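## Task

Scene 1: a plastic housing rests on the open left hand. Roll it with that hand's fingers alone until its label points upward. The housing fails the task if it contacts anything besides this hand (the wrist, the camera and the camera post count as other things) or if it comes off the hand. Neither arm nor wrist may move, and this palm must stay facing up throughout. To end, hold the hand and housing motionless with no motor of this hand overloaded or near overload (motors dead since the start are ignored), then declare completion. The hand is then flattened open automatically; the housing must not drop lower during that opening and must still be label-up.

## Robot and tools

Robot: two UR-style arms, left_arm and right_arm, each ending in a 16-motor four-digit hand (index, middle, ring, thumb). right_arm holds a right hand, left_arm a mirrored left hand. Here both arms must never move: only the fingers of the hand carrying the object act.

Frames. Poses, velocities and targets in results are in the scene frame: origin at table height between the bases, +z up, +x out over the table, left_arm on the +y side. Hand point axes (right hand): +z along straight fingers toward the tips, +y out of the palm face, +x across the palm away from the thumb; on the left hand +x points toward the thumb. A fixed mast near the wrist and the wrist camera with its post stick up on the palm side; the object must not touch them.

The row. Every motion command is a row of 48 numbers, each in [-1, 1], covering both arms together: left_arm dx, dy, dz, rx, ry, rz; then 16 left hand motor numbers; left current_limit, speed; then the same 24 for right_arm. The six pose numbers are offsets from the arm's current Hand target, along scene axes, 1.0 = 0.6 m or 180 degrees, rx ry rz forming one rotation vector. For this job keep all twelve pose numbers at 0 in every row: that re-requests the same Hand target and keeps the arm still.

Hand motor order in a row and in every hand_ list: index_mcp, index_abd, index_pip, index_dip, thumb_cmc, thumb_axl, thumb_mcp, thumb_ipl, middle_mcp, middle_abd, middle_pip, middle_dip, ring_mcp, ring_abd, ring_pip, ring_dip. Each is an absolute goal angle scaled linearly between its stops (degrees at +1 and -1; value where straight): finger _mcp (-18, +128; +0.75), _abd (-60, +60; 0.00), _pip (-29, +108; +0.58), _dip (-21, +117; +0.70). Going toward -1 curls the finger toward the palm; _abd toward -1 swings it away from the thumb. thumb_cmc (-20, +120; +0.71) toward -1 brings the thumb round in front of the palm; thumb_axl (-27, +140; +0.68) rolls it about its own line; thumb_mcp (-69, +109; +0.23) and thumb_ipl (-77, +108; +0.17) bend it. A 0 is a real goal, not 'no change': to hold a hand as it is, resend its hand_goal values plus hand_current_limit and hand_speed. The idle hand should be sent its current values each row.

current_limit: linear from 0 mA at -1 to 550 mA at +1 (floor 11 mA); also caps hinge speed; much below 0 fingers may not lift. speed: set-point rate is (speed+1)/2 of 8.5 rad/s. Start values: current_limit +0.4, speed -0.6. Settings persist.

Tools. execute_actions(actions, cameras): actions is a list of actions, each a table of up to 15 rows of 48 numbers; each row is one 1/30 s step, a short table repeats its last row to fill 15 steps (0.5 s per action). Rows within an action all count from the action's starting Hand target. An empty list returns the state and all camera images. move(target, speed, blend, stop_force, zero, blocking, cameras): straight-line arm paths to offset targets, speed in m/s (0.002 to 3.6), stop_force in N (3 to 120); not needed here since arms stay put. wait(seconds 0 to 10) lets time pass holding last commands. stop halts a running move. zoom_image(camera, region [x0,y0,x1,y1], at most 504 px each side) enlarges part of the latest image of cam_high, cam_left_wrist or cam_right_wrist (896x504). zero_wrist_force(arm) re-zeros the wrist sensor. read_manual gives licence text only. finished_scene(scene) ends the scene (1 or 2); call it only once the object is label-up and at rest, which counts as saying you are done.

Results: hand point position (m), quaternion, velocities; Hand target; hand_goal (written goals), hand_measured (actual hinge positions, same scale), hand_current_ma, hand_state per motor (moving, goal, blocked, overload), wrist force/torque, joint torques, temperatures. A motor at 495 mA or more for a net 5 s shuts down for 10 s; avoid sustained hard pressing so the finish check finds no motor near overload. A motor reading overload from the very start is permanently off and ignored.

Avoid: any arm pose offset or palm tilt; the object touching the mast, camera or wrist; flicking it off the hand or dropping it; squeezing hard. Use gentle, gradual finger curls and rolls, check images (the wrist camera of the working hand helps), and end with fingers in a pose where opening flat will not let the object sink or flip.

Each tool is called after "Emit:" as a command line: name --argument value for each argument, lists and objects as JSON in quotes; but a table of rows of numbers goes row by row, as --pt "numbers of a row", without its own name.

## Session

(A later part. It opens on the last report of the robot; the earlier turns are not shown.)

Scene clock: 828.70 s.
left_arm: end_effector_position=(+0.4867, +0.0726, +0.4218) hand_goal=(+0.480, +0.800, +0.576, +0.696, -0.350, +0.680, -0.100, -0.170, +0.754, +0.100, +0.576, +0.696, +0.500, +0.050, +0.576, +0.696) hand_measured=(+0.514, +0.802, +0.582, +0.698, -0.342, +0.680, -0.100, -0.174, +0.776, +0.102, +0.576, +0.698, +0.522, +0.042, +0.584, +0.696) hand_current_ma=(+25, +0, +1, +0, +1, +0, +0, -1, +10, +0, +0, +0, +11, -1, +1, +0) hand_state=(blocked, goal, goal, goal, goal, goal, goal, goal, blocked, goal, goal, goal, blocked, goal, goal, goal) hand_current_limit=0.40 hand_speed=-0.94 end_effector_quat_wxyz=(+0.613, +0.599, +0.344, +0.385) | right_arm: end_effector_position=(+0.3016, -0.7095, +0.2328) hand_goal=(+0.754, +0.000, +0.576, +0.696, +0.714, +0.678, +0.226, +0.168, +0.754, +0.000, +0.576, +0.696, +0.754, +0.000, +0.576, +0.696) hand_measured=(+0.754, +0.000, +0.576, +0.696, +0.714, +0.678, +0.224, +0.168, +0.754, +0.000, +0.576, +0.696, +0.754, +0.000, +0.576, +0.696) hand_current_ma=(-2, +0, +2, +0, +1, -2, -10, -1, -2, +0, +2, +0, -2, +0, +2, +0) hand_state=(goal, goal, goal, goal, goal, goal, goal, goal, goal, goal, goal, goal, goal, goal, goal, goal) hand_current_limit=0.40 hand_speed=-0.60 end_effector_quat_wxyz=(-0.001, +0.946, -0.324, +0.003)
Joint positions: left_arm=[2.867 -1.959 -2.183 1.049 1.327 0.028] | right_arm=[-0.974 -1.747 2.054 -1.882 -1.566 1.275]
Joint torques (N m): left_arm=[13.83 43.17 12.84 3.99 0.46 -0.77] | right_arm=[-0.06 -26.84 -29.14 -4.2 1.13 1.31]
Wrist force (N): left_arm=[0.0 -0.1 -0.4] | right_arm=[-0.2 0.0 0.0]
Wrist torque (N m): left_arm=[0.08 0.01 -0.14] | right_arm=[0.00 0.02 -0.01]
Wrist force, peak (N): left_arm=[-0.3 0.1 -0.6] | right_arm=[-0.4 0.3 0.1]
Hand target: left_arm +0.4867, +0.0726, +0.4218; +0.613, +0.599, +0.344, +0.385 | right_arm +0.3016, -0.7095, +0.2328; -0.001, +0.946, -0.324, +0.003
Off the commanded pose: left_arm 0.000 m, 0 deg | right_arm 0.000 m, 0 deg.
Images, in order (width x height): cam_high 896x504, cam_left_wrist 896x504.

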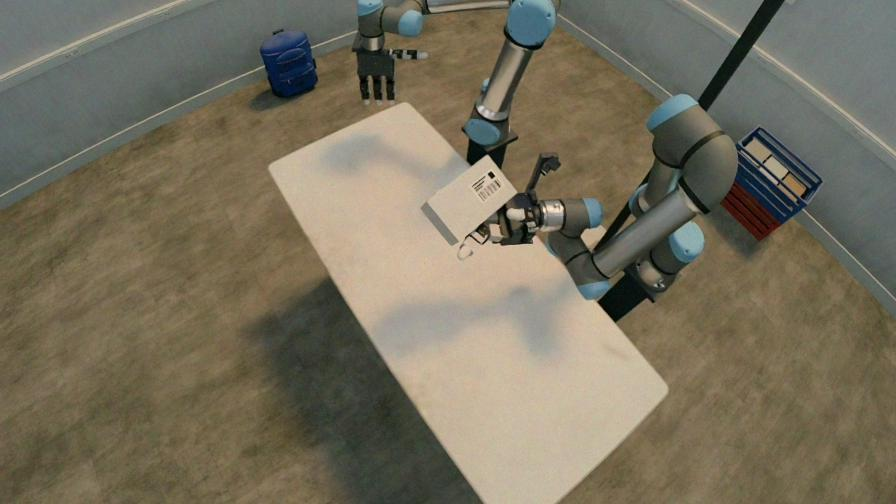

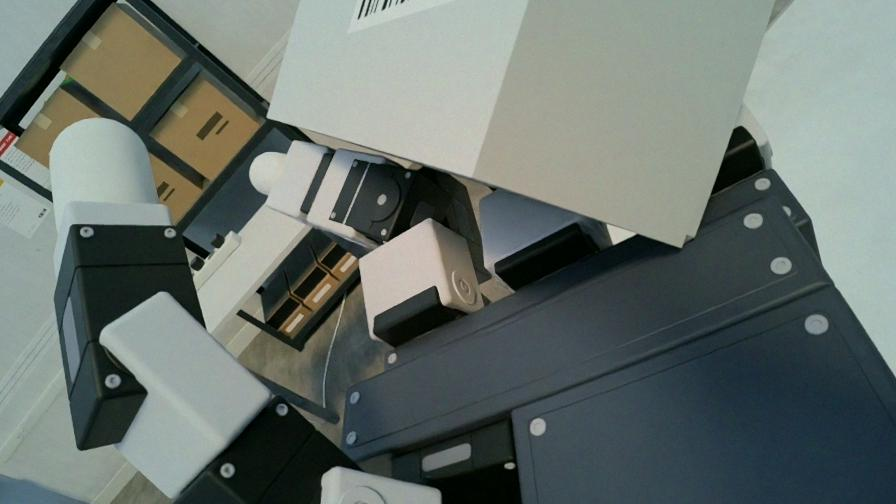

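Emit:
execute_actions --actions '[[[0,0,0,0,0,0,0.6,0.8,0.576,0.696,-0.35,0.68,-0.1,-0.17,0.754,0.1,0.576,0.696,0.62,0.05,0.576,0.696,0.4,-0.95,0,0,0,0,0,0,0.754,0,0.576,0.696,0.714,0.678,0.226,0.168,0.754,0,0.576,0.696,0.754,0,0.576,0.696,0.4,-0.6]],[[0,0,0,0,0,0,0.754,0.8,0.576,0.696,-0.2,0.68,-0.1,-0.17,0.754,0.1,0.576,0.696,0.754,0.05,0.576,0.696,0.4,-0.95,0,0,0,0,0,0,0.754,0,0.576,0.696,0.714,0.678,0.226,0.168,0.754,0,0.576,0.696,0.754,0,0.576,0.696,0.4,-0.6]]]' --cameras '["cam_high","cam_left_wrist"]'

Emit:
zoom_image --camera "cam_high" --region '[425, 140, 565, 260]'

Scene clock: 856.70 s.
left_arm: end_effector_position=(+0.4867, +0.0726, +0.4218) hand_goal=(+0.754, +0.800, +0.576, +0.696, -0.200, +0.680, -0.100, -0.170, +0.754, +0.100, +0.576, +0.696, +0.754, +0.050, +0.576, +0.696) hand_measured=(+0.762, +0.802, +0.582, +0.698, -0.198, +0.680, -0.100, -0.174, +0.776, +0.102, +0.582, +0.698, +0.772, +0.050, +0.588, +0.698) hand_current_ma=(+1, +0, +1, +0, +0, +0, +0, -1, +10, +0, +1, +0, +8, +0, +3, +0) hand_state=(goal, goal, goal, goal, goal, goal, goal, goal, blocked, goal, goal, goal, goal, goal, goal, goal) hand_current_limit=0.40 hand_speed=-0.95 end_effector_quat_wxyz=(+0.613, +0.599, +0.344, +0.385) | right_arm: end_effector_position=(+0.3016, -0.7095, +0.2328) hand_goal=(+0.754, +0.000, +0.576, +0.696, +0.714, +0.678, +0.226, +0.168, +0.754, +0.000, +0.576, +0.696, +0.754, +0.000, +0.576, +0.696) hand_measured=(+0.754, +0.000, +0.576, +0.696, +0.714, +0.678, +0.224, +0.168, +0.754, +0.000, +0.576, +0.696, +0.754, +0.000, +0.576, +0.696) hand_current_ma=(-2, +0, +2, +0, +1, -2, -10, -1, -2, +0, +2, +0, -2, +0, +2, +0) hand_state=(goal, goal, goal, goal, goal, goal, goal, goal, goal, goal, goal, goal, goal, goal, goal, goal) hand_current_limit=0.40 hand_speed=-0.60 end_effector_quat_wxyz=(-0.001, +0.946, -0.324, +0.003)
Joint positions: left_arm=[2.867 -1.959 -2.183 1.049 1.327 0.028] | right_arm=[-0.974 -1.747 2.054 -1.882 -1.566 1.275]
Joint torques (N m): left_arm=[13.69 44.16 14.89 3.66 0.73 -1.22] | right_arm=[1.16 -26.63 -29.05 -4.08 1.26 1.38]
Wrist force (N): left_arm=[-0.2 0.1 -0.3] | right_arm=[-0.1 0.0 0.1]
Wrist torque (N m): left_arm=[0.13 0.02 -0.15] | right_arm=[-0.01 0.02 -0.01]
Wrist force, peak (N): left_arm=[-0.2 0.4 -0.5] | right_arm=[-0.3 0.1 0.3]
Hand target: left_arm +0.4867, +0.0726, +0.4218; +0.613, +0.599, +0.344, +0.385 | right_arm +0.3016, -0.7095, +0.2328; -0.001, +0.946, -0.324, +0.003
Off the commanded pose: left_arm 0.000 m, 0 deg | right_arm 0.000 m, 0 deg.
Images, in order (width x height): cam_high 896x504, cam_left_wrist 896x504.

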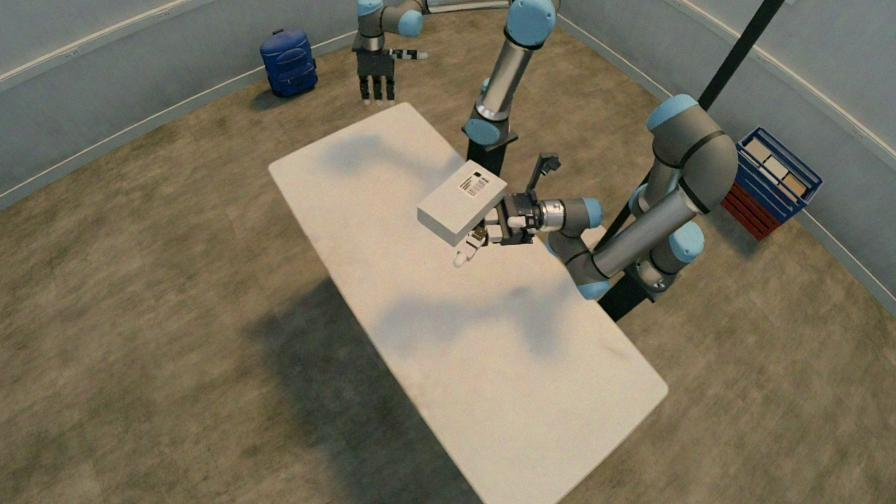

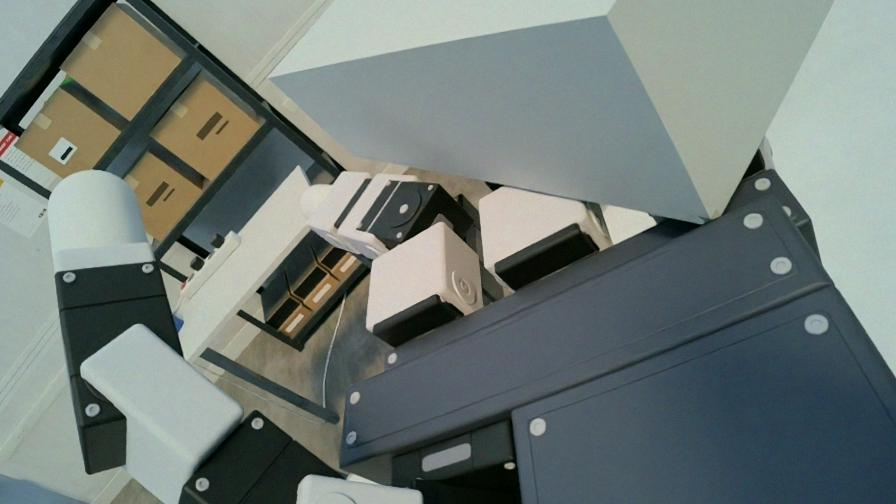

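Scaled by 3.600 from the camera's 896x504 image, which has a finer 1280x720 frame.

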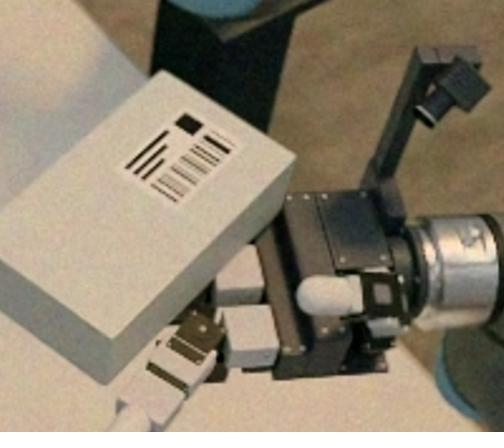

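Emit:
execute_actions --actions '[[[0,0,0,0,0,0,0.87,0.8,0.576,0.696,0.1,0.68,0.0,0.0,0.754,0.1,0.576,0.696,0.754,0.05,0.576,0.696,0.4,-0.9,0,0,0,0,0,0,0.754,0,0.576,0.696,0.714,0.678,0.226,0.168,0.754,0,0.576,0.696,0.754,0,0.576,0.696,0.4,-0.6]],[[0,0,0,0,0,0,0.87,0.1,0.576,0.696,0.5,0.68,0.226,0.168,0.754,0.1,0.576,0.696,0.754,0.05,0.576,0.696,0.4,-0.85,0,0,0,0,0,0,0.754,0,0.576,0.696,0.714,0.678,0.226,0.168,0.754,0,0.576,0.696,0.754,0,0.576,0.696,0.4,-0.6]],[[0,0,0,0,0,0,0.87,0.1,0.576,0.696,0.714,0.678,0.226,0.168,0.754,0.1,0.576,0.696,0.754,0.05,0.576,0.696,0.4,-0.85,0,0,0,0,0,0,0.754,0,0.576,0.696,0.714,0.678,0.226,0.168,0.754,0,0.576,0.696,0.754,0,0.576,0.696,0.4,-0.6]],[[0,0,0,0,0,0,0.754,0.0,0.576,0.696,0.714,0.678,0.226,0.168,0.754,0,0.576,0.696,0.754,0,0.576,0.696,0.4,-0.94,0,0,0,0,0,0,0.754,0,0.576,0.696,0.714,0.678,0.226,0.168,0.754,0,0.576,0.696,0.754,0,0.576,0.696,0.4,-0.6]]]' --cameras '["cam_high","cam_left_wrist"]'

Emit:
zoom_image --camera "cam_high" --region '[425, 140, 565, 260]'

Scene clock: 880.60 s.
left_arm: end_effector_position=(+0.4867, +0.0726, +0.4218) hand_goal=(+0.754, +0.000, +0.576, +0.696, +0.714, +0.678, +0.226, +0.168, +0.754, +0.000, +0.576, +0.696, +0.754, +0.000, +0.576, +0.696) hand_measured=(+0.780, +0.002, +0.582, +0.698, +0.720, +0.680, +0.224, +0.166, +0.776, +0.012, +0.582, +0.698, +0.772, +0.000, +0.588, +0.698) hand_current_ma=(+16, +0, +1, +0, +1, +0, +0, +0, +10, +3, +1, +0, +8, +0, +3, +0) hand_state=(blocked, goal, goal, goal, goal, goal, goal, goal, blocked, goal, goal, goal, goal, goal, goal, goal) hand_current_limit=0.40 hand_speed=-0.94 end_effector_quat_wxyz=(+0.613, +0.599, +0.344, +0.385) | right_arm: end_effector_position=(+0.3016, -0.7095, +0.2328) hand_goal=(+0.754, +0.000, +0.576, +0.696, +0.714, +0.678, +0.226, +0.168, +0.754, +0.000, +0.576, +0.696, +0.754, +0.000, +0.576, +0.696) hand_measured=(+0.754, +0.000, +0.576, +0.696, +0.714, +0.678, +0.224, +0.168, +0.754, +0.000, +0.576, +0.696, +0.754, +0.000, +0.576, +0.696) hand_current_ma=(-2, +0, +2, +0, +1, -2, -10, -1, -2, +0, +2, +0, -2, +0, +2, +0) hand_state=(goal, goal, goal, goal, goal, goal, goal, goal, goal, goal, goal, goal, goal, goal, goal, goal) hand_current_limit=0.40 hand_speed=-0.60 end_effector_quat_wxyz=(-0.001, +0.946, -0.324, +0.003)
Joint positions: left_arm=[2.867 -1.959 -2.183 1.049 1.327 0.028] | right_arm=[-0.974 -1.747 2.054 -1.882 -1.566 1.275]
Joint torques (N m): left_arm=[13.48 44.31 15.17 3.59 0.59 -1.36] | right_arm=[0.21 -26.21 -29.24 -4.12 1.18 1.38]
Wrist force (N): left_arm=[0.0 -0.1 -0.1] | right_arm=[-0.1 -0.1 0.0]
Wrist torque (N m): left_arm=[0.06 0.01 -0.14] | right_arm=[-0.01 0.01 -0.01]
Wrist force, peak (N): left_arm=[-0.1 -0.1 -0.6] | right_arm=[-0.3 -0.2 0.2]
Hand target: left_arm +0.4867, +0.0726, +0.4218; +0.613, +0.599, +0.344, +0.385 | right_arm +0.3016, -0.7095, +0.2328; -0.001, +0.946, -0.324, +0.003
Off the commanded pose: left_arm 0.000 m, 0 deg | right_arm 0.000 m, 0 deg.
Images, in order (width x height): cam_high 896x504, cam_left_wrist 896x504.

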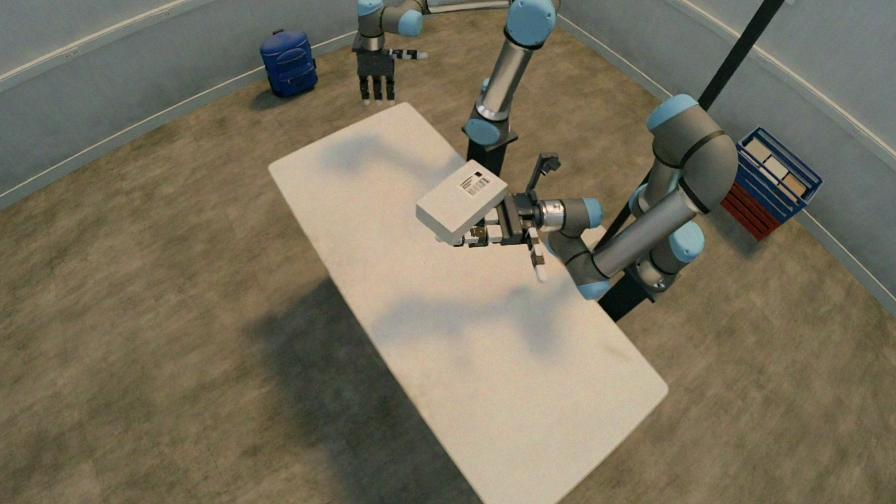

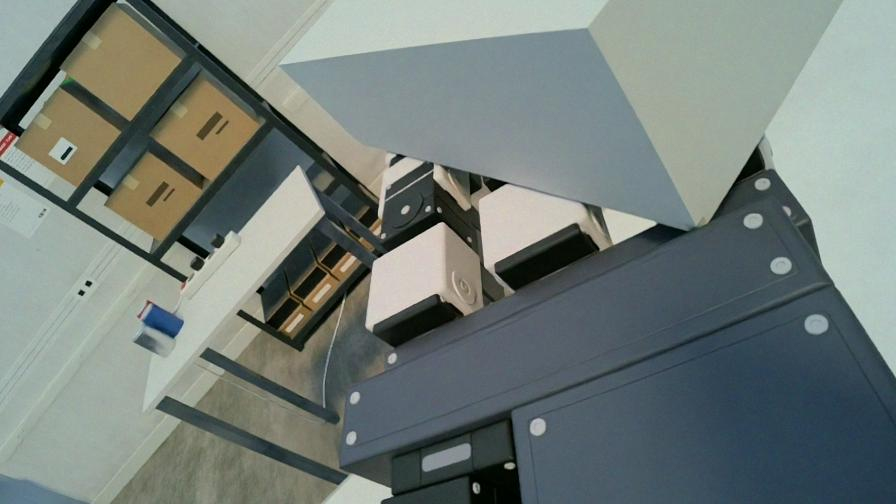

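Scaled by 3.600 from the camera's 896x504 image, which has a finer 1280x720 frame.

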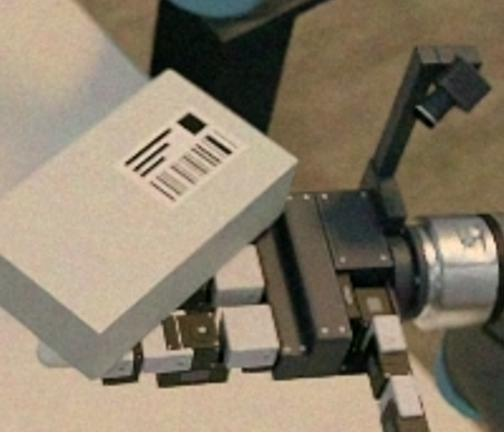

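Emit:
finished_scene --scene 1

The scene is finished: the task was done.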